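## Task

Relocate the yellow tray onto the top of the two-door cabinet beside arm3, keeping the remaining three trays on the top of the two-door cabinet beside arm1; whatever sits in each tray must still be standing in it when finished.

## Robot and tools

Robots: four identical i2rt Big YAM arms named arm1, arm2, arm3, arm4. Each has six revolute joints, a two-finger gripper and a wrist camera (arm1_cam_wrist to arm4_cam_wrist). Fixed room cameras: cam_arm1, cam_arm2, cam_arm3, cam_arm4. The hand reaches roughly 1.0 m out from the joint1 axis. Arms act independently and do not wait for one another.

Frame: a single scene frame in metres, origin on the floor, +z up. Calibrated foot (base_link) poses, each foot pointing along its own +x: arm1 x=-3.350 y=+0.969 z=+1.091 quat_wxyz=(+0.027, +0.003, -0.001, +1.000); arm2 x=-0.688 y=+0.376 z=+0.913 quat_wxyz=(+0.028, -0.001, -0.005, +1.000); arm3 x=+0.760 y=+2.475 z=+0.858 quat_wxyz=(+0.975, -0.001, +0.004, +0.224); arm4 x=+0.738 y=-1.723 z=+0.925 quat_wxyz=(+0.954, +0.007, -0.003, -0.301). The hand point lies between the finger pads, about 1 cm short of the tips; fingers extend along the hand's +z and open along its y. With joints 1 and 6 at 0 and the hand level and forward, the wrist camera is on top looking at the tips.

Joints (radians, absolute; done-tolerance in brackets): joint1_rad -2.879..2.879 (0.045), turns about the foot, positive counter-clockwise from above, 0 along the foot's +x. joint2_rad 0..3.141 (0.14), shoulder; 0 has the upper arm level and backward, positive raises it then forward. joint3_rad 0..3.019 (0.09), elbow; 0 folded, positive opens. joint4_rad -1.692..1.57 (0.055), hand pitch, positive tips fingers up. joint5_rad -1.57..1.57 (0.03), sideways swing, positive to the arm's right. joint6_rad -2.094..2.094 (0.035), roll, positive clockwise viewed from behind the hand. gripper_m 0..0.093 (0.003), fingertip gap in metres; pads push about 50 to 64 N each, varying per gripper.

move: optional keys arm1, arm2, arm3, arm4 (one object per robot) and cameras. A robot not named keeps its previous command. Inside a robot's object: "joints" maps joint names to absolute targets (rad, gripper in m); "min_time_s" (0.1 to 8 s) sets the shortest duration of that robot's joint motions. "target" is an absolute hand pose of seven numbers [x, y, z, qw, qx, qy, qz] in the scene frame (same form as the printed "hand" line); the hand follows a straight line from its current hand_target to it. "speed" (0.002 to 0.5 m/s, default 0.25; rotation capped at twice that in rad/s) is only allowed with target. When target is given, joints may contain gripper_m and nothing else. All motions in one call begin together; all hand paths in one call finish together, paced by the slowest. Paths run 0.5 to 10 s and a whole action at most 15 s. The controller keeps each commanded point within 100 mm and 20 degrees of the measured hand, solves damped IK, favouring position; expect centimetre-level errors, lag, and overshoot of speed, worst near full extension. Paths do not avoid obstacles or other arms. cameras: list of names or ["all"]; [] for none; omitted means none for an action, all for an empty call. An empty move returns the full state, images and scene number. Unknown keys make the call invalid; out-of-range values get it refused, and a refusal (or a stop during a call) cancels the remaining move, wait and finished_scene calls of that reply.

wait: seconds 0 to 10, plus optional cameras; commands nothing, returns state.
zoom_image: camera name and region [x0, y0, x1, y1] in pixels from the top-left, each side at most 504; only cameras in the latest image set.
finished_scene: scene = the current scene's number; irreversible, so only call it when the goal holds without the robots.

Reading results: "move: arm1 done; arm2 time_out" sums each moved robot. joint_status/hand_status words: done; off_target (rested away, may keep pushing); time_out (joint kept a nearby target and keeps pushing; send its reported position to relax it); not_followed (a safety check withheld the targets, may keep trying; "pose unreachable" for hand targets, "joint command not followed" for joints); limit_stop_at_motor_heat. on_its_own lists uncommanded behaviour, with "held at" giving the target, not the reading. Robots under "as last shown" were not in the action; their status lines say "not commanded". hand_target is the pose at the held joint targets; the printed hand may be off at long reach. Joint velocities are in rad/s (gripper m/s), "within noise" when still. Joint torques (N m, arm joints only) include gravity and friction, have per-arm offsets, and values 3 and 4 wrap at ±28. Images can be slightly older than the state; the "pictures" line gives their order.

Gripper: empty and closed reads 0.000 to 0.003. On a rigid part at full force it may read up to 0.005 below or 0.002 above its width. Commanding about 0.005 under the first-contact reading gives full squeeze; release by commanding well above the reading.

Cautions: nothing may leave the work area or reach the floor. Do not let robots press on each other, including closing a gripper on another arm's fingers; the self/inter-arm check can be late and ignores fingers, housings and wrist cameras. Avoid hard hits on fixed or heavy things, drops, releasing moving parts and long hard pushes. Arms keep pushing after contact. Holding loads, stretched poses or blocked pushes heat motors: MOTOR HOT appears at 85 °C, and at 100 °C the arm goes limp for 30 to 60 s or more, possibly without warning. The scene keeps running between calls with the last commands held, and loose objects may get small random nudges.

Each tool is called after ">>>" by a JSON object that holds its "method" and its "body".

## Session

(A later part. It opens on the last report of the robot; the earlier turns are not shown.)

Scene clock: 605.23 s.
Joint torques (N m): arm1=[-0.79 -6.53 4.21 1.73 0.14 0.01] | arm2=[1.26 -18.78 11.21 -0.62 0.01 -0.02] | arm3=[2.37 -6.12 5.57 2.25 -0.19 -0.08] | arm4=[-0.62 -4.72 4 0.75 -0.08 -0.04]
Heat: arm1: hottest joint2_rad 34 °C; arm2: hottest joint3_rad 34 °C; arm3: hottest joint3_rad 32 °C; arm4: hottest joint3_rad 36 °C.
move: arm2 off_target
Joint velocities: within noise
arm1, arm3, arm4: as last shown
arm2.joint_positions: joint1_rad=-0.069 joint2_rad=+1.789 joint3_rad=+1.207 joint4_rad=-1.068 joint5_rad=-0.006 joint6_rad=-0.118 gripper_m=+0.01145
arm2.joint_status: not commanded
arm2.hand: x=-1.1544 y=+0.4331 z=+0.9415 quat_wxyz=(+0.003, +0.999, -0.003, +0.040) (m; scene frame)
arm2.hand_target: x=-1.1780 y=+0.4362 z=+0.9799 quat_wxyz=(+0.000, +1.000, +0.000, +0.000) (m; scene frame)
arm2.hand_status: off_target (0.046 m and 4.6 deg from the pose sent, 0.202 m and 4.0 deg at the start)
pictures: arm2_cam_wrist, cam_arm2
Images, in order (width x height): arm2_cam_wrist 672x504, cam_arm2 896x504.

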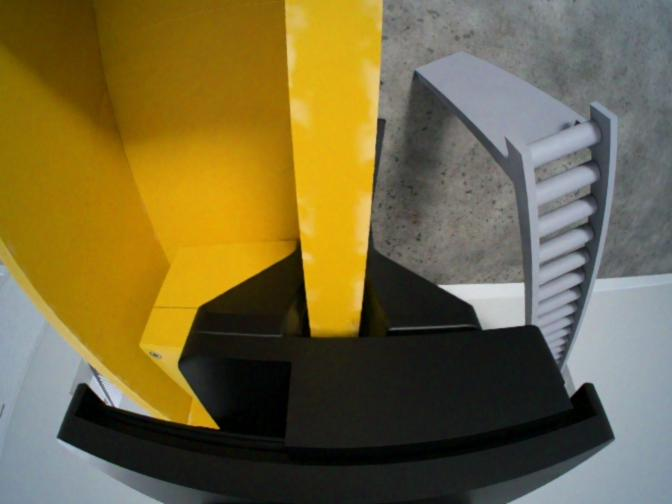

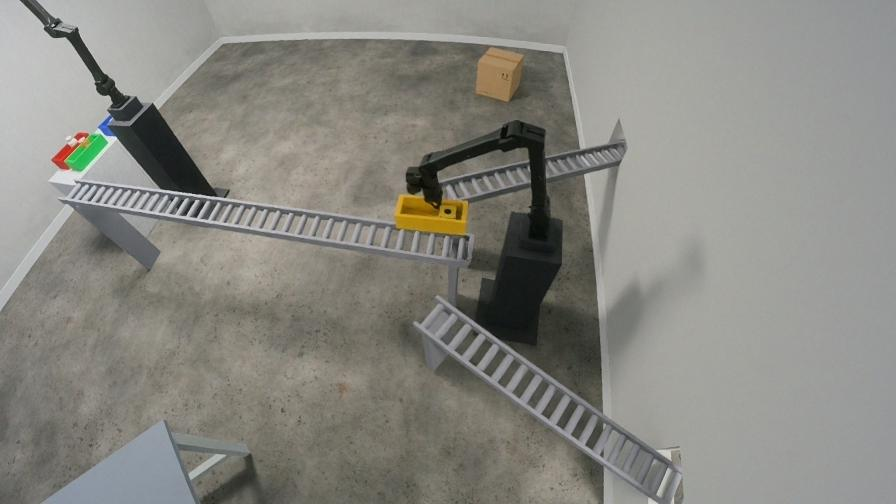

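>>> {"method": "move", "body": {"cameras": ["arm2_cam_wrist", "cam_arm2"]}}

Scene clock: 674.93 s.
Joint torques (N m): arm1=[-0.85 -6.42 4.19 1.77 0.12 0.01] | arm2=[0.79 -18.84 11.32 -0.53 0.06 0.02] | arm3=[2.32 -6.18 5.56 2.21 -0.2 -0.07] | arm4=[-0.32 -4.72 3.97 0.79 -0.11 -0.04]
Heat: arm1: hottest joint2_rad 33 °C; arm2: hottest joint3_rad 40 °C; arm3: hottest joint3_rad 32 °C; arm4: hottest joint3_rad 36 °C.
Joint velocities: within noise
arm1.joint_positions: joint1_rad=+0.310 joint2_rad=+1.492 joint3_rad=+2.840 joint4_rad=-1.190 joint5_rad=+0.002 joint6_rad=+0.016 gripper_m=+0.05991
arm1.joint_status: not commanded
arm1.hand: x=-3.7210 y=+0.8693 z=+2.0181 quat_wxyz=(+0.102, +0.642, +0.078, -0.756) (m; scene frame)
arm1.hand_target: x=-3.7240 y=+0.8722 z=+2.0162 quat_wxyz=(+0.092, +0.645, +0.081, -0.754) (m; scene frame)
arm1.hand_status: not commanded
arm2.joint_positions: joint1_rad=-0.069 joint2_rad=+1.789 joint3_rad=+1.207 joint4_rad=-1.069 joint5_rad=-0.006 joint6_rad=-0.118 gripper_m=+0.01145
arm2.joint_status: not commanded
arm2.hand: x=-1.1543 y=+0.4331 z=+0.9415 quat_wxyz=(+0.003, +0.999, -0.003, +0.040) (m; scene frame)
arm2.hand_target: x=-1.1779 y=+0.4362 z=+0.9799 quat_wxyz=(+0.000, +1.000, +0.000, +0.000) (m; scene frame)
arm2.hand_status: off_target (0.046 m and 4.6 deg from the pose sent, 0.202 m and 4.0 deg at the start)
arm3.joint_positions: joint1_rad=-0.010 joint2_rad=+1.494 joint3_rad=+2.869 joint4_rad=-0.921 joint5_rad=+0.004 joint6_rad=+0.015 gripper_m=+0.09396
arm3.joint_status: not commanded
arm3.hand: x=+1.0916 y=+2.6302 z=+1.8523 quat_wxyz=(-0.824, +0.111, -0.521, -0.191) (m; scene frame)
arm3.hand_target: x=+1.0791 y=+2.6291 z=+1.8639 quat_wxyz=(-0.836, +0.115, -0.501, -0.192) (m; scene frame)
arm3.hand_status: not commanded
arm4.joint_positions: joint1_rad=-0.009 joint2_rad=+1.490 joint3_rad=+2.879 joint4_rad=-0.314 joint5_rad=+0.004 joint6_rad=+0.010 gripper_m=+0.09396
arm4.joint_status: not commanded
arm4.hand: x=+0.9275 y=-1.8798 z=+2.0324 quat_wxyz=(-0.925, -0.085, -0.230, +0.289) (m; scene frame)
arm4.hand_target: x=+0.9244 y=-1.8741 z=+2.0357 quat_wxyz=(-0.928, -0.077, -0.220, +0.291) (m; scene frame)
arm4.hand_status: not commanded
pictures: arm2_cam_wrist, cam_arm2
Images, in order (width x height): arm2_cam_wrist 672x504, cam_arm2 896x504.

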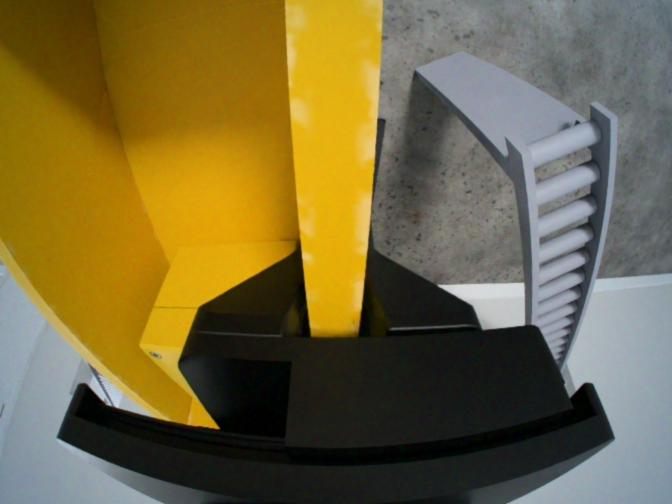

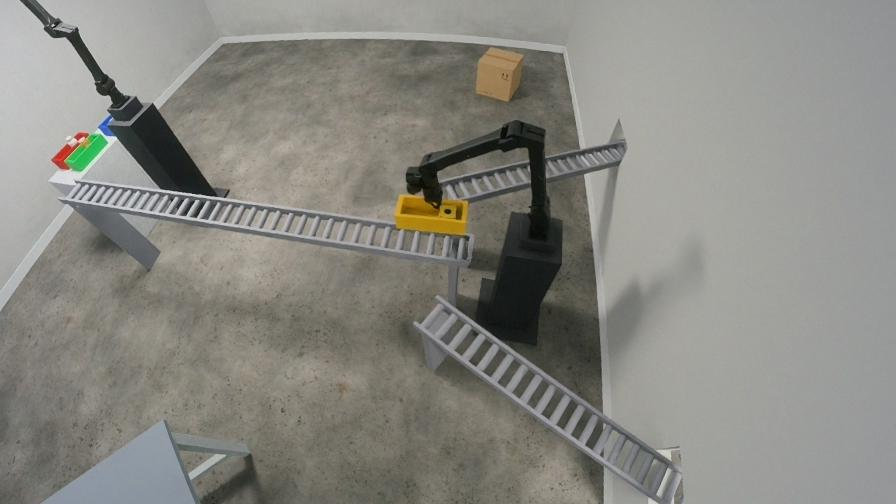

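>>> {"method": "move", "body": {"arm2": {"joints": {"joint1_rad": -0.97, "joint2_rad": 2.12, "joint3_rad": 1.583, "joint4_rad": -0.962, "joint5_rad": -0.07, "joint6_rad": -1.555}, "min_time_s": 5}, "cameras": ["arm2_cam_wrist", "cam_arm2"]}}

Scene clock: 809.23 s.
Joint torques (N m): arm1=[-0.85 -6.42 4.21 1.66 0.14 0.03] | arm2=[1.32 -20.66 11.77 0.39 -0.12 -0.12] | arm3=[2.37 -6.18 5.59 2.24 -0.18 -0.07] | arm4=[-0.32 -4.72 4.03 0.81 -0.1 -0.05]
Heat: arm1: hottest joint2_rad 32 °C; arm2: hottest joint3_rad 43 °C; arm3: hottest joint3_rad 33 °C; arm4: hottest joint3_rad 35 °C.
move: arm2 done
Joint velocities: within noise
arm1, arm3, arm4: as last shown
arm2.joint_positions: joint1_rad=-0.970 joint2_rad=+2.137 joint3_rad=+1.522 joint4_rad=-0.965 joint5_rad=-0.069 joint6_rad=-1.543 gripper_m=+0.01145
arm2.joint_status: all done
arm2.hand: x=-1.0052 y=+0.8767 z=+0.8635 quat_wxyz=(+0.010, +0.966, +0.256, -0.030) (m; scene frame)
arm2.hand_target: x=-1.0218 y=+0.9032 z=+0.8937 quat_wxyz=(-0.029, +0.963, +0.263, -0.042) (m; scene frame)
arm2.hand_status: not commanded
pictures: arm2_cam_wrist, cam_arm2
Images, in order (width x height): arm2_cam_wrist 672x504, cam_arm2 896x504.

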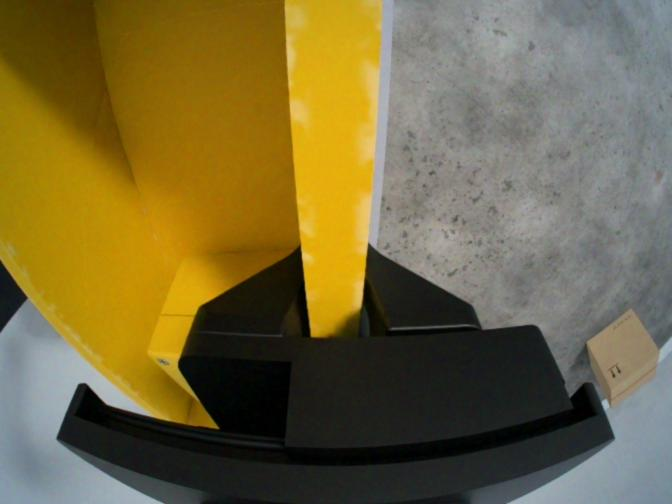

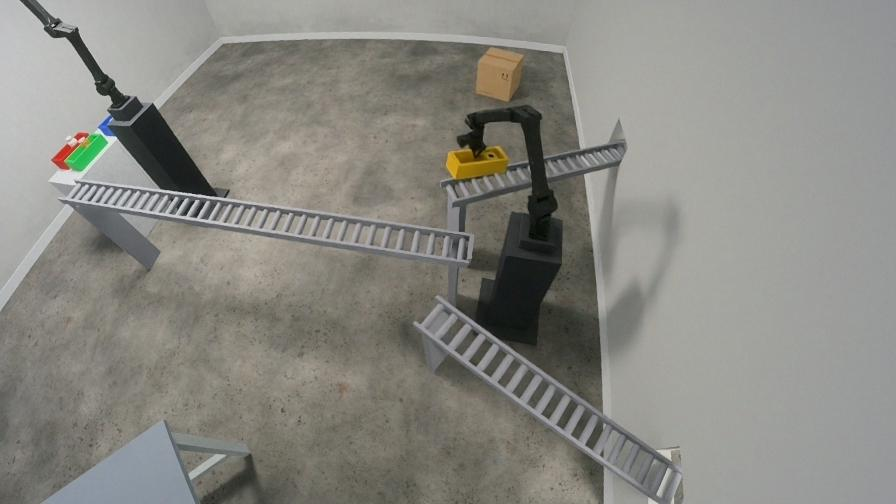

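>>> {"method": "zoom_image", "body": {"camera": "arm2_cam_wrist", "region": [270, 0, 430, 250]}}

>>> {"method": "zoom_image", "body": {"camera": "cam_arm2", "region": [425, 100, 565, 220]}}

Scaled by 2.016 from the camera's 672x504 image, which has a finer 960x720 frame.

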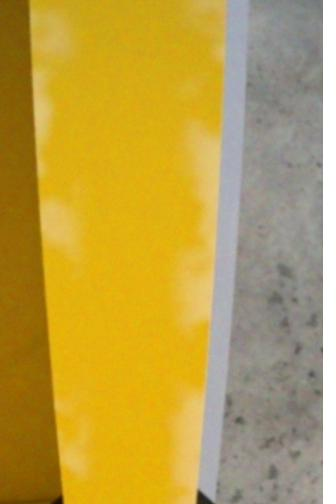

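Scaled by 3.600 from the camera's 896x504 image, which has a finer 1280x720 frame.

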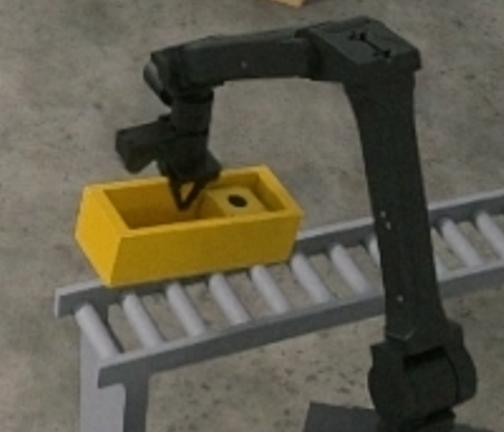

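>>> {"method": "zoom_image", "body": {"camera": "cam_arm2", "region": [436, 136, 526, 206]}}

Scaled by 5.600 from the camera's 896x504 image, which has a finer 1280x720 frame.

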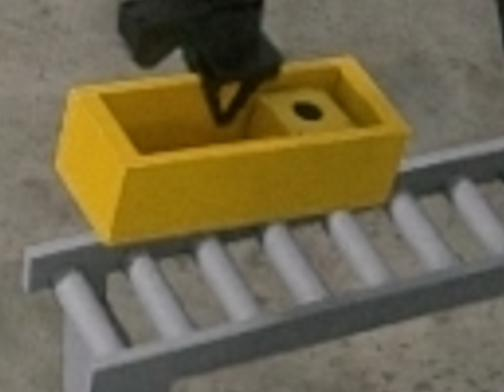

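>>> {"method": "zoom_image", "body": {"camera": "arm2_cam_wrist", "region": [0, 180, 240, 440]}}

>>> {"method": "zoom_image", "body": {"camera": "arm2_cam_wrist", "region": [60, 0, 320, 260]}}

Scaled by 1.938 from the camera's 672x504 image, which has a finer 960x720 frame.

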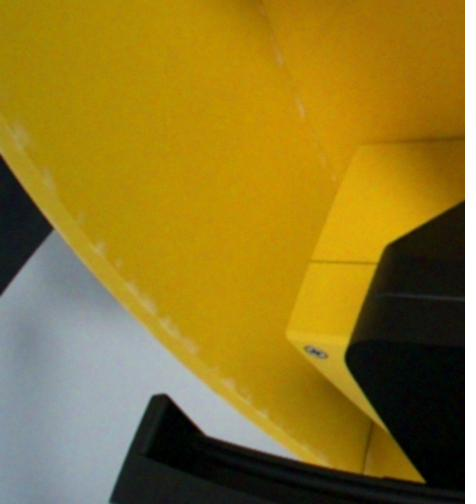

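Scaled by 1.938 from the camera's 672x504 image, which has a finer 960x720 frame.

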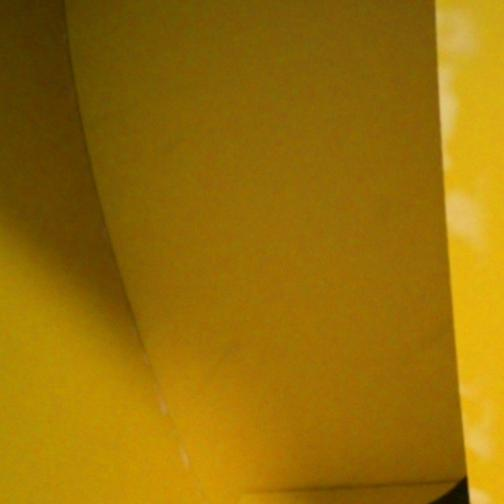

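>>> {"method": "move", "body": {"arm2": {"joints": {"joint2_rad": 2.259, "joint3_rad": 1.583, "joint4_rad": -0.82, "joint5_rad": -0.045}, "min_time_s": 3}, "cameras": ["arm2_cam_wrist", "cam_arm2", "cam_arm3"]}}

>>> {"method": "zoom_image", "body": {"camera": "cam_arm2", "region": [436, 136, 526, 206]}}

>>> {"method": "zoom_image", "body": {"camera": "arm2_cam_wrist", "region": [270, 0, 430, 250]}}

Scene clock: 1055.37 s.
Joint torques (N m): arm1=[-0.67 -6.48 4.15 1.68 0.13 0.03] | arm2=[-0.03 -21.77 10.5 0.36 0.24 -0.09] | arm3=[2.26 -6.12 5.57 2.22 -0.19 -0.08] | arm4=[-0.32 -4.95 4.01 0.75 -0.11 -0.04]
Heat: arm1: hottest joint2_rad 31 °C; arm2: hottest joint3_rad 46 °C; arm3: hottest joint3_rad 33 °C; arm4: hottest joint3_rad 35 °C.
move: arm2 done
Joint velocities: within noise
arm1, arm3, arm4: as last shown
arm2.joint_positions: joint1_rad=-0.970 joint2_rad=+2.277 joint3_rad=+1.528 joint4_rad=-0.824 joint5_rad=-0.051 joint6_rad=-1.543 gripper_m=+0.01145
arm2.joint_status: all done
arm2.hand: x=-1.0058 y=+0.8846 z=+0.7845 quat_wxyz=(+0.004, +0.966, +0.256, -0.023) (m; scene frame)
arm2.hand_target: x=-1.0219 y=+0.9128 z=+0.8115 quat_wxyz=(-0.034, +0.964, +0.262, -0.030) (m; scene frame)
arm2.hand_status: not commanded
pictures: arm2_cam_wrist, cam_arm2, cam_arm3
Images, in order (width x height): arm2_cam_wrist 672x504, cam_arm2 896x504, cam_arm3 896x504.

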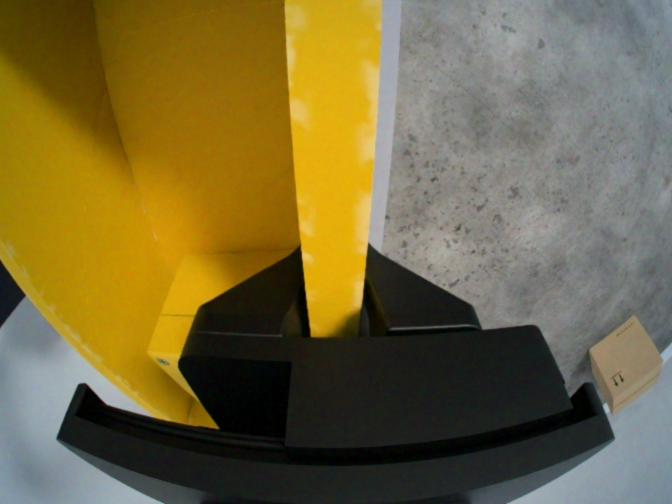

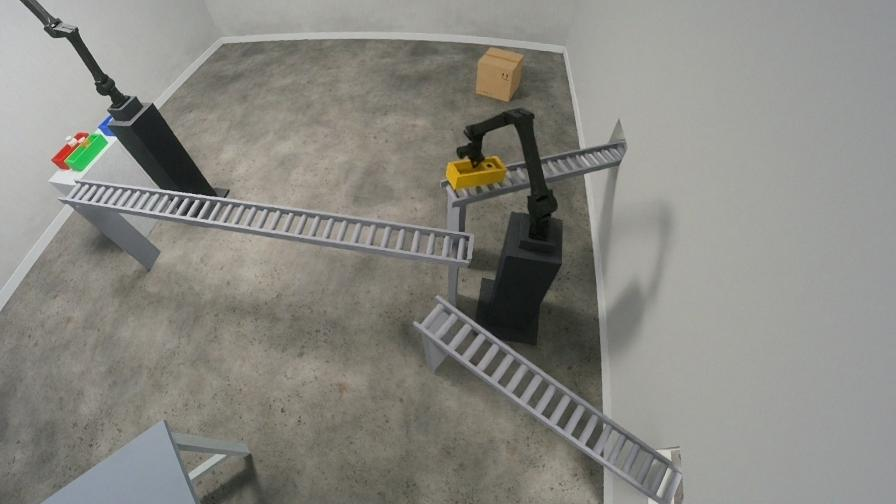

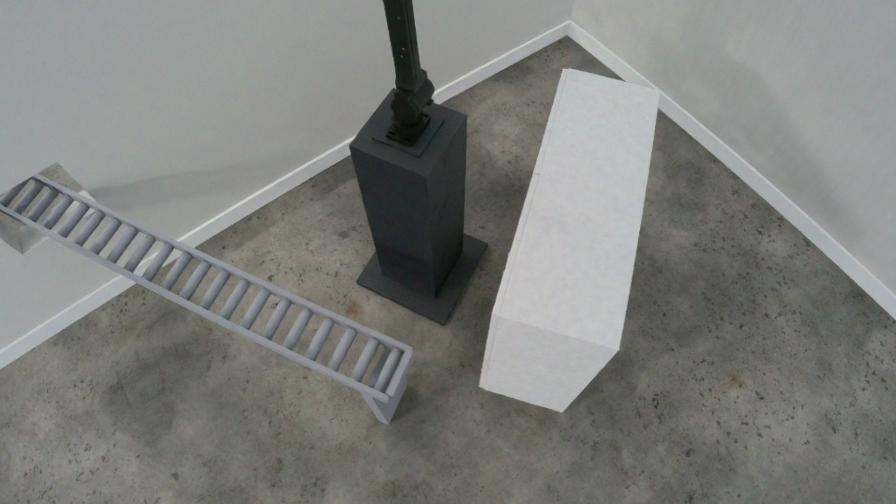

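Scaled by 5.600 from the camera's 896x504 image, which has a finer 1280x720 frame.

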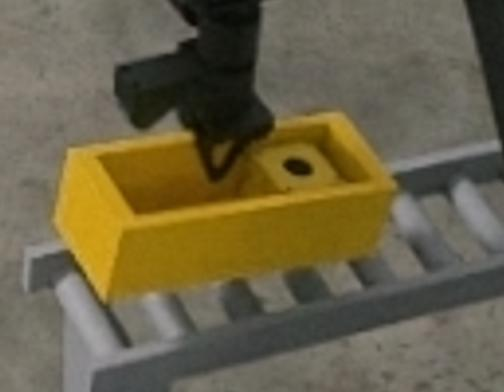

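Scaled by 2.016 from the camera's 672x504 image, which has a finer 960x720 frame.

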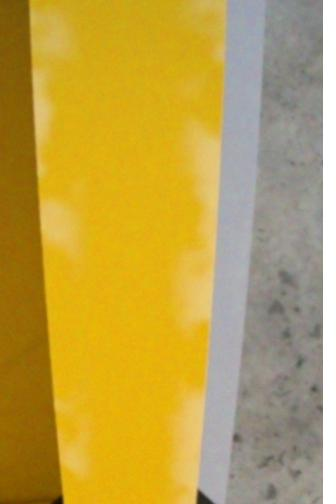

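>>> {"method": "move", "body": {"arm2": {"joints": {"joint2_rad": 2.331, "joint3_rad": 1.641, "joint4_rad": -0.854, "joint5_rad": 0.01}, "min_time_s": 3}, "cameras": ["arm2_cam_wrist", "cam_arm2"]}}

>>> {"method": "zoom_image", "body": {"camera": "cam_arm2", "region": [436, 136, 526, 206]}}

>>> {"method": "zoom_image", "body": {"camera": "arm2_cam_wrist", "region": [270, 0, 430, 250]}}

Scene clock: 1396.53 s.
Joint torques (N m): arm1=[-0.85 -6.71 4.21 1.7 0.13 0.01] | arm2=[0.73 -22.53 10.33 -0.49 0.38 -0.04] | arm3=[2.37 -6.07 5.57 2.25 -0.2 -0.07] | arm4=[-0.32 -4.78 4.01 0.79 -0.09 -0.03]
Heat: arm1: hottest joint2_rad 30 °C; arm2: hottest joint3_rad 46 °C; arm3: hottest joint3_rad 33 °C; arm4: hottest joint3_rad 34 °C.
move: arm2 done
Joint velocities: within noise
arm1, arm3, arm4: as last shown
arm2.joint_positions: joint1_rad=-0.970 joint2_rad=+2.347 joint3_rad=+1.587 joint4_rad=-0.833 joint5_rad=+0.001 joint6_rad=-1.543 gripper_m=+0.01145
arm2.joint_status: all done
arm2.hand: x=-1.0023 y=+0.8967 z=+0.7597 quat_wxyz=(+0.006, +0.967, +0.256, +0.006) (m; scene frame)
arm2.hand_target: x=-1.0148 y=+0.9196 z=+0.7849 quat_wxyz=(-0.018, +0.965, +0.262, +0.003) (m; scene frame)
arm2.hand_status: not commanded
pictures: arm2_cam_wrist, cam_arm2
Images, in order (width x height): arm2_cam_wrist 672x504, cam_arm2 896x504.

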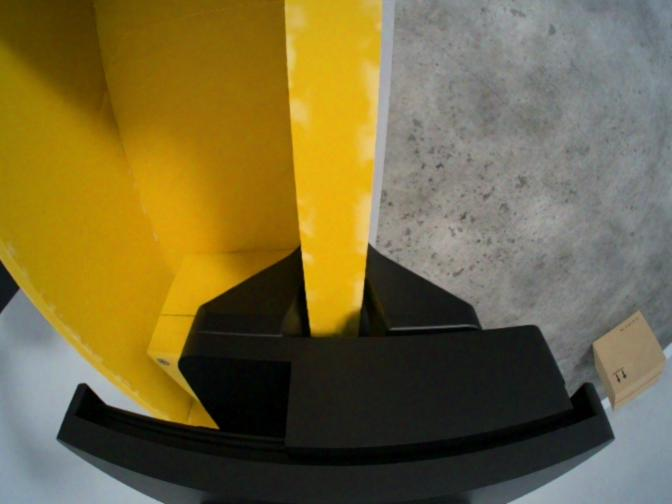

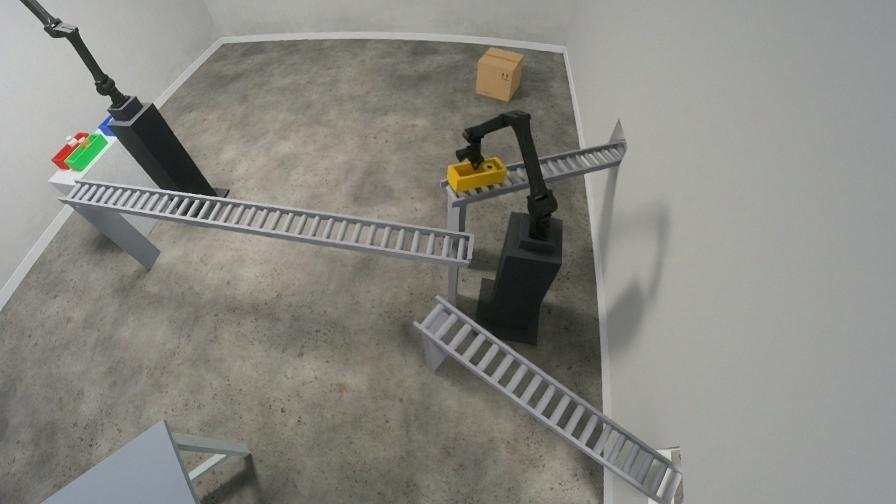

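Scaled by 5.600 from the camera's 896x504 image, which has a finer 1280x720 frame.

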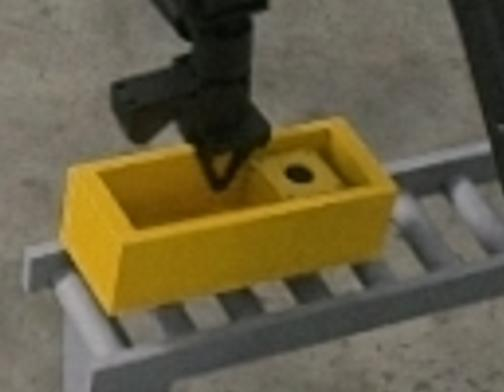

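Scaled by 2.016 from the camera's 672x504 image, which has a finer 960x720 frame.

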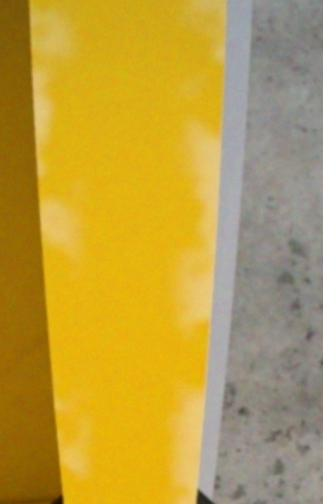

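>>> {"method": "move", "body": {"arm2": {"joints": {"joint2_rad": 2.353, "joint3_rad": 1.595, "joint4_rad": -0.769}, "min_time_s": 2.5}, "cameras": ["arm2_cam_wrist", "cam_arm2"]}}

>>> {"method": "zoom_image", "body": {"camera": "cam_arm2", "region": [436, 136, 526, 206]}}

>>> {"method": "zoom_image", "body": {"camera": "arm2_cam_wrist", "region": [270, 0, 430, 250]}}

Scene clock: 1532.33 s.
Joint torques (N m): arm1=[-1.14 -6.77 4.18 1.69 0.13 0.02] | arm2=[1.08 -21.95 7.19 0.55 0.34 -0.08] | arm3=[2.26 -6.12 5.56 2.24 -0.2 -0.08] | arm4=[-0.32 -4.84 3.97 0.76 -0.09 -0.06]
Heat: arm1: hottest joint2_rad 30 °C; arm2: hottest joint3_rad 43 °C; arm3: hottest joint3_rad 33 °C; arm4: hottest joint3_rad 34 °C.
move: arm2 done
Joint velocities: within noise
arm1, arm3, arm4: as last shown
arm2.joint_positions: joint1_rad=-0.970 joint2_rad=+2.370 joint3_rad=+1.580 joint4_rad=-0.778 joint5_rad=+0.002 joint6_rad=-1.543 gripper_m=+0.01145
arm2.joint_status: all done
arm2.hand: x=-1.0036 y=+0.8994 z=+0.7439 quat_wxyz=(-0.006, +0.967, +0.256, +0.002) (m; scene frame)
arm2.hand_target: x=-1.0106 y=+0.9130 z=+0.7589 quat_wxyz=(-0.027, +0.965, +0.261, +0.000) (m; scene frame)
arm2.hand_status: not commanded
pictures: arm2_cam_wrist, cam_arm2
Images, in order (width x height): arm2_cam_wrist 672x504, cam_arm2 896x504.

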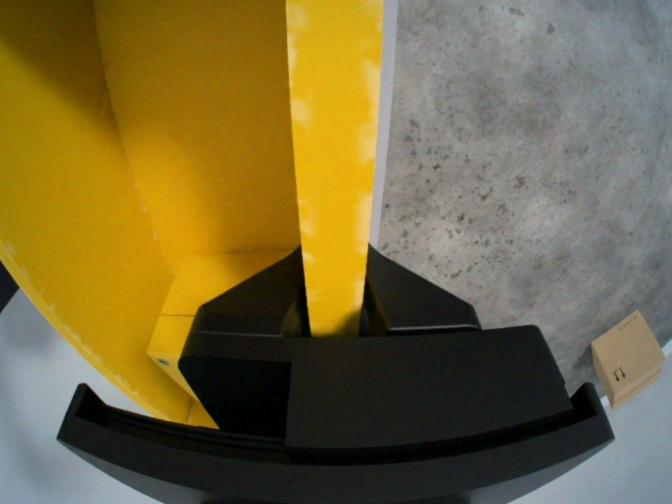

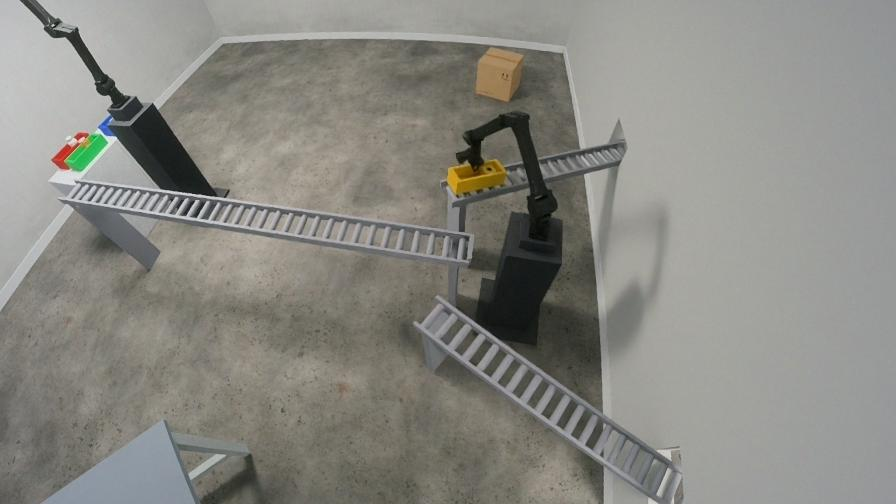

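Scaled by 5.600 from the camera's 896x504 image, which has a finer 1280x720 frame.

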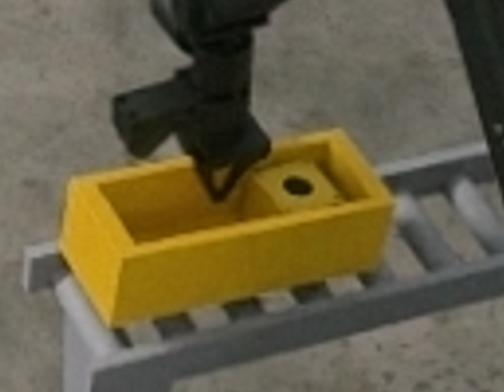

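Scaled by 2.016 from the camera's 672x504 image, which has a finer 960x720 frame.

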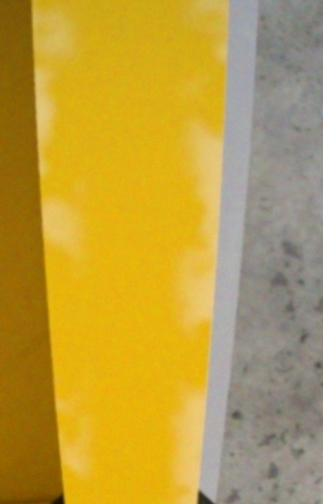

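>>> {"method": "move", "body": {"arm2": {"joints": {"joint3_rad": 1.558}, "min_time_s": 1.5}, "cameras": ["arm2_cam_wrist", "cam_arm2"]}}

>>> {"method": "zoom_image", "body": {"camera": "arm2_cam_wrist", "region": [270, 0, 430, 250]}}

>>> {"method": "zoom_image", "body": {"camera": "cam_arm2", "region": [436, 136, 526, 206]}}

Scene clock: 1561.97 s.
Joint torques (N m): arm1=[-1.03 -6.36 4.23 1.72 0.13 0.02] | arm2=[1.49 -22.77 6.79 0.35 0.37 -0.1] | arm3=[2.32 -6.07 5.57 2.22 -0.19 -0.07] | arm4=[-0.26 -5.07 4.07 0.84 -0.1 -0.04]
Heat: arm1: hottest joint2_rad 30 °C; arm2: hottest joint3_rad 42 °C; arm3: hottest joint3_rad 33 °C; arm4: hottest joint3_rad 34 °C.
move: arm2 done
Joint velocities: within noise
arm1, arm3, arm4: as last shown
arm2.joint_positions: joint1_rad=-0.970 joint2_rad=+2.371 joint3_rad=+1.547 joint4_rad=-0.772 joint5_rad=+0.002 joint6_rad=-1.543 gripper_m=+0.01145
arm2.joint_status: all done
arm2.hand: x=-0.9954 y=+0.8859 z=+0.7350 quat_wxyz=(+0.008, +0.967, +0.256, +0.006) (m; scene frame)
arm2.hand_target: x=-1.0007 y=+0.8968 z=+0.7483 quat_wxyz=(-0.009, +0.965, +0.262, +0.005) (m; scene frame)
arm2.hand_status: not commanded
pictures: arm2_cam_wrist, cam_arm2
Images, in order (width x height): arm2_cam_wrist 672x504, cam_arm2 896x504.

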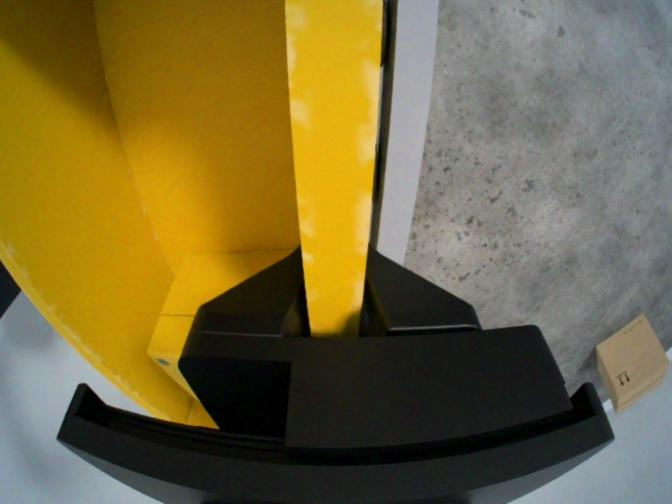

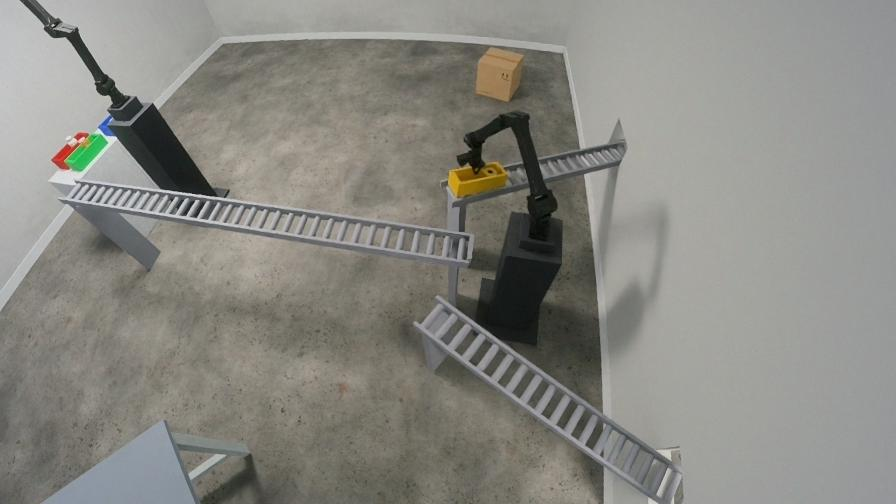

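Scaled by 2.016 from the camera's 672x504 image, which has a finer 960x720 frame.

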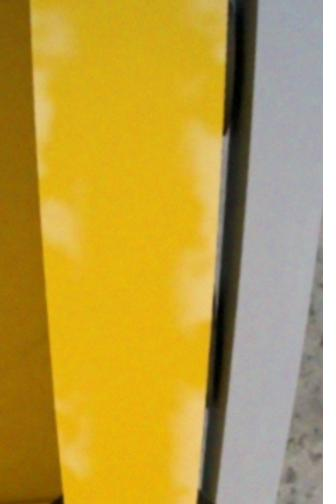

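Scaled by 5.600 from the camera's 896x504 image, which has a finer 1280x720 frame.

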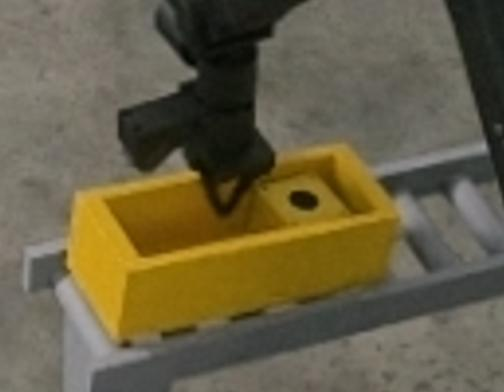

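>>> {"method": "move", "body": {"arm2": {"joints": {"joint2_rad": 2.363, "joint4_rad": -0.745}, "min_time_s": 1.5}, "cameras": ["arm2_cam_wrist", "cam_arm2"]}}

>>> {"method": "zoom_image", "body": {"camera": "arm2_cam_wrist", "region": [270, 0, 430, 250]}}

>>> {"method": "zoom_image", "body": {"camera": "cam_arm2", "region": [436, 136, 526, 206]}}

Scene clock: 1598.60 s.
Joint torques (N m): arm1=[-0.97 -6.3 4.23 1.7 0.12 0] | arm2=[0.5 -21.19 6.54 0.42 0.33 -0.09] | arm3=[2.37 -6.12 5.59 2.25 -0.19 -0.07] | arm4=[-0.09 -4.89 4.03 0.83 -0.09 -0.05]
Heat: arm1: hottest joint2_rad 30 °C; arm2: hottest joint3_rad 40 °C; arm3: hottest joint3_rad 33 °C; arm4: hottest joint3_rad 34 °C.
move: arm2 done
Joint velocities: within noise
arm1, arm3, arm4: as last shown
arm2.joint_positions: joint1_rad=-0.970 joint2_rad=+2.378 joint3_rad=+1.547 joint4_rad=-0.749 joint5_rad=+0.002 joint6_rad=-1.543 gripper_m=+0.01145
arm2.joint_status: all done
arm2.hand: x=-0.9972 y=+0.8889 z=+0.7307 quat_wxyz=(+0.000, +0.967, +0.256, +0.004) (m; scene frame)
arm2.hand_target: x=-1.0021 y=+0.8993 z=+0.7425 quat_wxyz=(-0.015, +0.965, +0.262, +0.004) (m; scene frame)
arm2.hand_status: not commanded
pictures: arm2_cam_wrist, cam_arm2
Images, in order (width x height): arm2_cam_wrist 672x504, cam_arm2 896x504.

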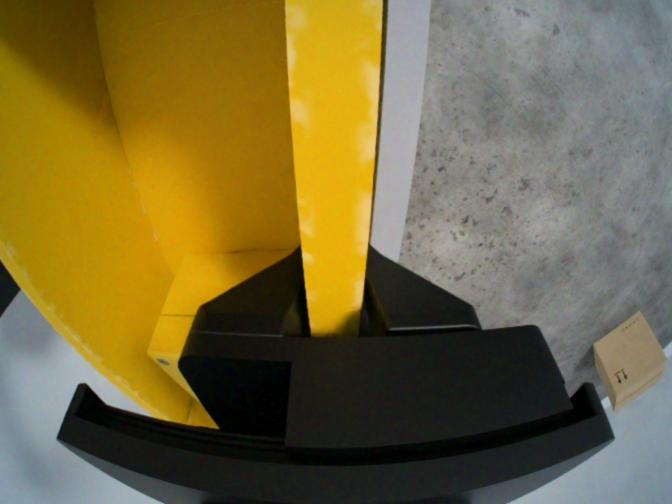

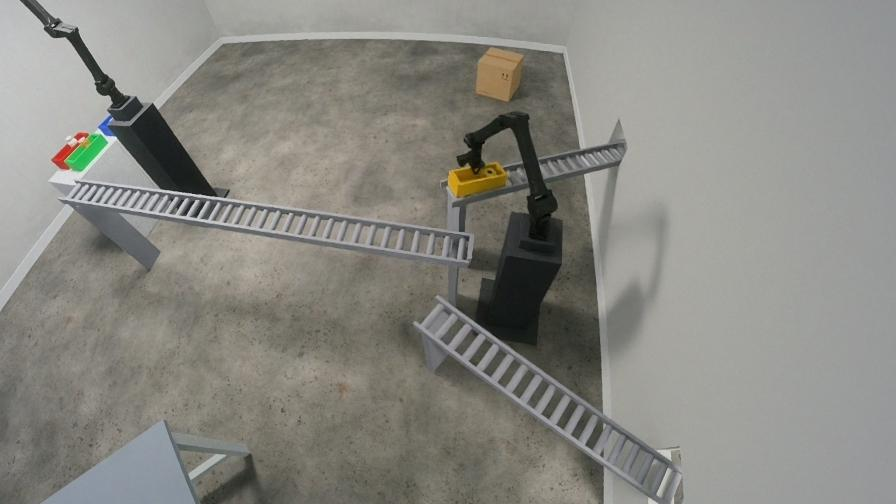

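Scaled by 2.016 from the camera's 672x504 image, which has a finer 960x720 frame.

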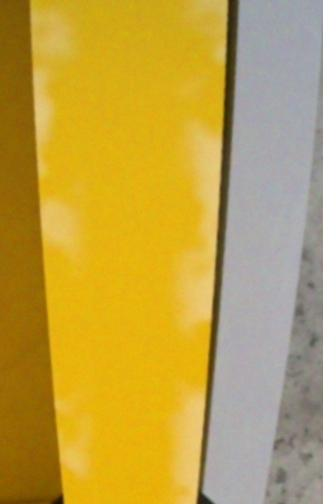

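Scaled by 5.600 from the camera's 896x504 image, which has a finer 1280x720 frame.

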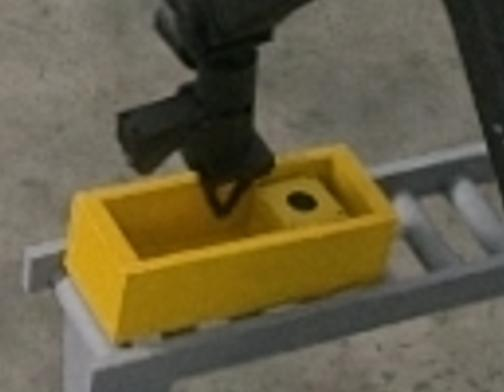

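>>> {"method": "move", "body": {"arm2": {"joints": {"joint2_rad": 2.377, "joint4_rad": -0.731}, "min_time_s": 1.2}, "cameras": ["arm2_cam_wrist", "cam_arm2"]}}

>>> {"method": "zoom_image", "body": {"camera": "arm2_cam_wrist", "region": [270, 0, 430, 250]}}

>>> {"method": "zoom_image", "body": {"camera": "cam_arm2", "region": [436, 136, 526, 206]}}

Scene clock: 1634.20 s.
Joint torques (N m): arm1=[-0.79 -6.48 4.16 1.7 0.13 0.01] | arm2=[0.15 -21.19 6.58 0.54 0.18 0.02] | arm3=[2.32 -6.12 5.59 2.25 -0.19 -0.08] | arm4=[-0.26 -4.78 3.99 0.75 -0.1 -0.04]
Heat: arm1: hottest joint2_rad 30 °C; arm2: hottest joint2_rad 40 °C; arm3: hottest joint3_rad 33 °C; arm4: hottest joint3_rad 34 °C.
move: arm2 done
Joint velocities: within noise
arm1, arm3, arm4: as last shown
arm2.joint_positions: joint1_rad=-0.970 joint2_rad=+2.383 joint3_rad=+1.547 joint4_rad=-0.738 joint5_rad=+0.006 joint6_rad=-1.543 gripper_m=+0.01145
arm2.joint_status: all done
arm2.hand: x=-0.9973 y=+0.8904 z=+0.7281 quat_wxyz=(-0.004, +0.967, +0.256, +0.005) (m; scene frame)
arm2.hand_target: x=-1.0017 y=+0.8987 z=+0.7344 quat_wxyz=(-0.016, +0.965, +0.262, +0.004) (m; scene frame)
arm2.hand_status: not commanded
pictures: arm2_cam_wrist, cam_arm2
Images, in order (width x height): arm2_cam_wrist 672x504, cam_arm2 896x504.

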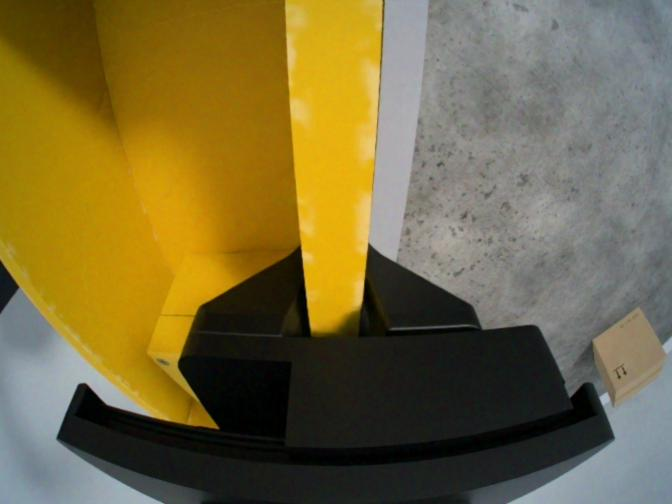

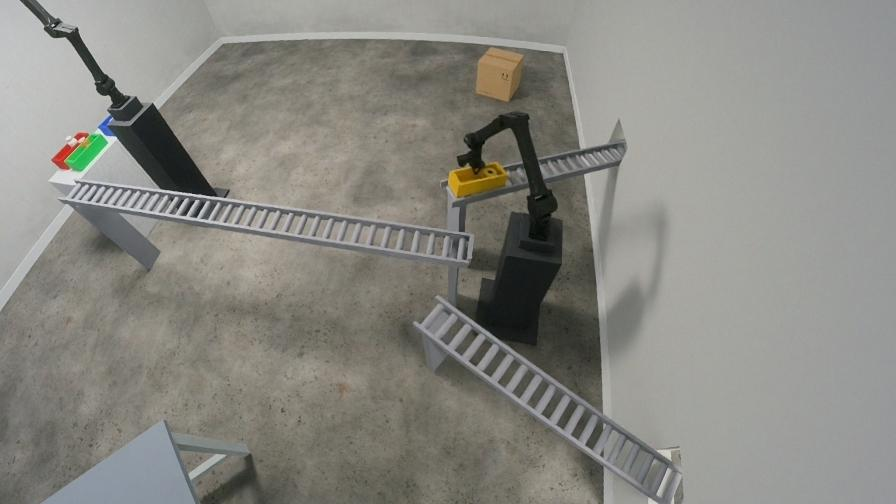

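Scaled by 2.016 from the camera's 672x504 image, which has a finer 960x720 frame.

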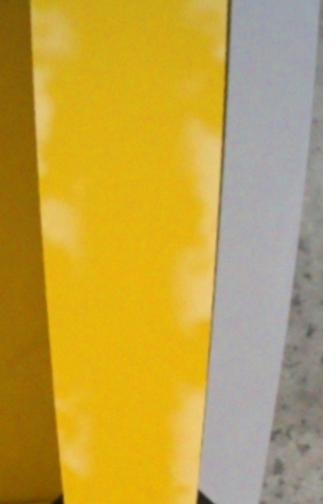

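Scaled by 5.600 from the camera's 896x504 image, which has a finer 1280x720 frame.

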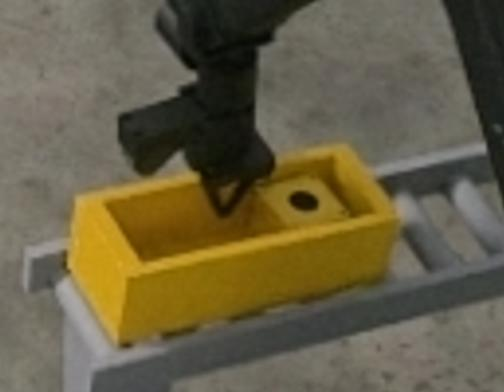

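>>> {"method": "zoom_image", "body": {"camera": "cam_arm2", "region": [440, 156, 510, 206]}}

Scaled by 7.200 from the camera's 896x504 image, which has a finer 1280x720 frame.

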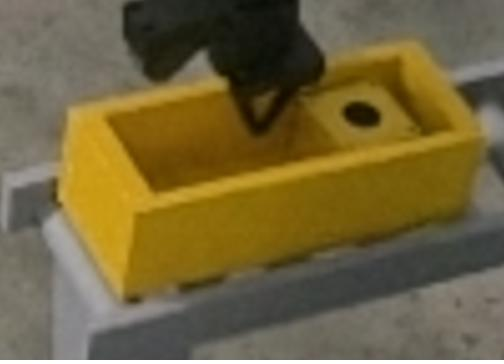

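>>> {"method": "move", "body": {"arm2": {"joints": {"joint2_rad": 2.394, "joint4_rad": -0.712}, "min_time_s": 1.2}, "cameras": ["arm2_cam_wrist", "cam_arm2"]}}

>>> {"method": "zoom_image", "body": {"camera": "cam_arm2", "region": [440, 156, 510, 206]}}

>>> {"method": "zoom_image", "body": {"camera": "arm2_cam_wrist", "region": [270, 0, 430, 250]}}

Scene clock: 1684.00 s.
Joint torques (N m): arm1=[-0.79 -6.59 4.12 1.72 0.14 0.01] | arm2=[0.85 -19.72 6.63 0.64 0.02 -0.07] | arm3=[2.37 -6.07 5.6 2.22 -0.19 -0.08] | arm4=[-0.26 -4.78 4.01 0.81 -0.09 -0.05]
Heat: arm1: hottest joint2_rad 30 °C; arm2: hottest joint2_rad 40 °C; arm3: hottest joint3_rad 33 °C; arm4: hottest joint3_rad 34 °C.
move: arm2 done
Joint velocities: within noise
arm1.joint_positions: joint1_rad=+0.310 joint2_rad=+1.492 joint3_rad=+2.840 joint4_rad=-1.190 joint5_rad=+0.002 joint6_rad=+0.016 gripper_m=+0.05991
arm1.joint_status: not commanded
arm1.hand: x=-3.7210 y=+0.8693 z=+2.0181 quat_wxyz=(+0.102, +0.642, +0.078, -0.756) (m; scene frame)
arm1.hand_target: x=-3.7240 y=+0.8722 z=+2.0162 quat_wxyz=(+0.092, +0.645, +0.081, -0.754) (m; scene frame)
arm1.hand_status: not commanded
arm2.joint_positions: joint1_rad=-0.970 joint2_rad=+2.385 joint3_rad=+1.547 joint4_rad=-0.728 joint5_rad=+0.010 joint6_rad=-1.543 gripper_m=+0.01145
arm2.joint_status: all done
arm2.hand: x=-0.9977 y=+0.8923 z=+0.7268 quat_wxyz=(-0.008, +0.967, +0.256, +0.006) (m; scene frame)
arm2.hand_target: x=-1.0013 y=+0.8981 z=+0.7244 quat_wxyz=(-0.017, +0.965, +0.262, +0.003) (m; scene frame)
arm2.hand_status: not commanded
arm3.joint_positions: joint1_rad=-0.010 joint2_rad=+1.494 joint3_rad=+2.869 joint4_rad=-0.921 joint5_rad=+0.004 joint6_rad=+0.015 gripper_m=+0.09396
arm3.joint_status: not commanded
arm3.hand: x=+1.0916 y=+2.6302 z=+1.8523 quat_wxyz=(-0.824, +0.111, -0.521, -0.191) (m; scene frame)
arm3.hand_target: x=+1.0791 y=+2.6291 z=+1.8639 quat_wxyz=(-0.836, +0.115, -0.501, -0.192) (m; scene frame)
arm3.hand_status: not commanded
arm4.joint_positions: joint1_rad=-0.009 joint2_rad=+1.490 joint3_rad=+2.879 joint4_rad=-0.314 joint5_rad=+0.004 joint6_rad=+0.010 gripper_m=+0.09396
arm4.joint_status: not commanded
arm4.hand: x=+0.9275 y=-1.8798 z=+2.0324 quat_wxyz=(-0.925, -0.085, -0.230, +0.289) (m; scene frame)
arm4.hand_target: x=+0.9244 y=-1.8741 z=+2.0357 quat_wxyz=(-0.928, -0.077, -0.220, +0.291) (m; scene frame)
arm4.hand_status: not commanded
pictures: arm2_cam_wrist, cam_arm2
Images, in order (width x height): arm2_cam_wrist 672x504, cam_arm2 896x504.

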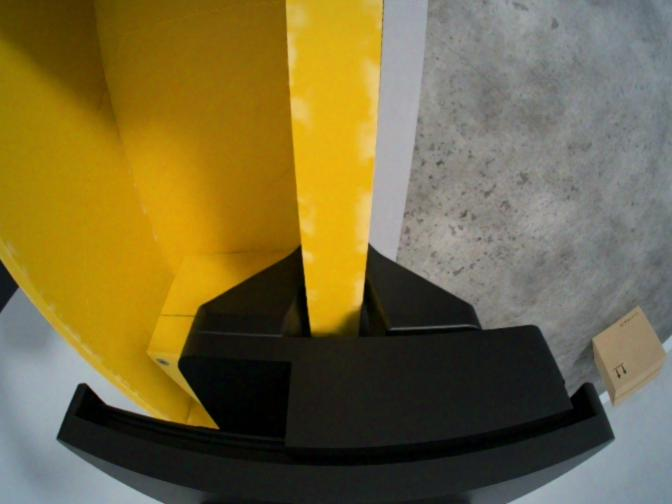

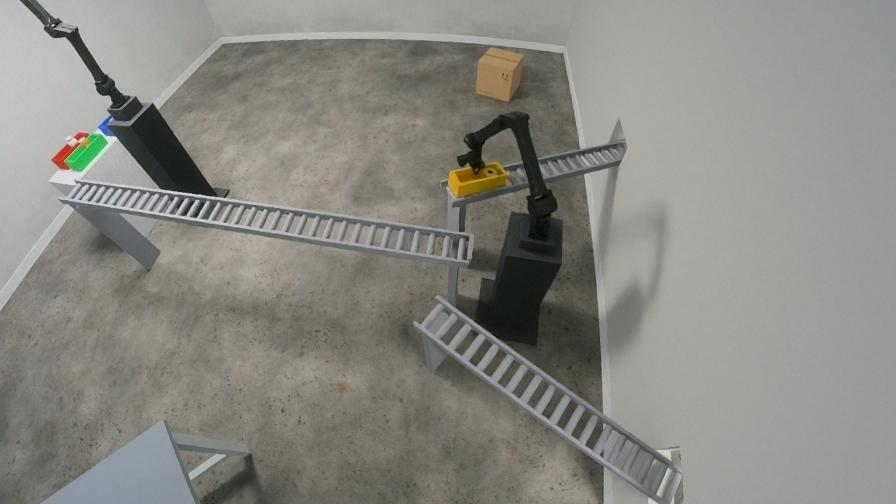

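Scaled by 7.200 from the camera's 896x504 image, which has a finer 1280x720 frame.

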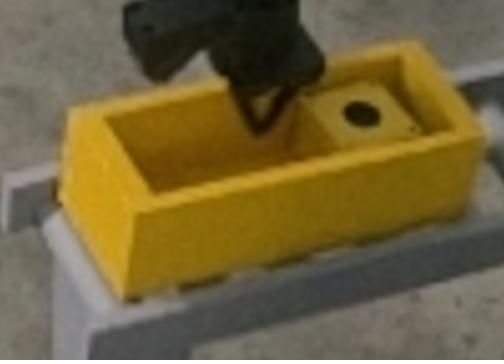

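Scaled by 2.016 from the camera's 672x504 image, which has a finer 960x720 frame.

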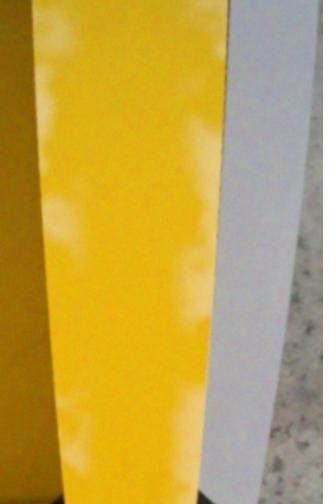

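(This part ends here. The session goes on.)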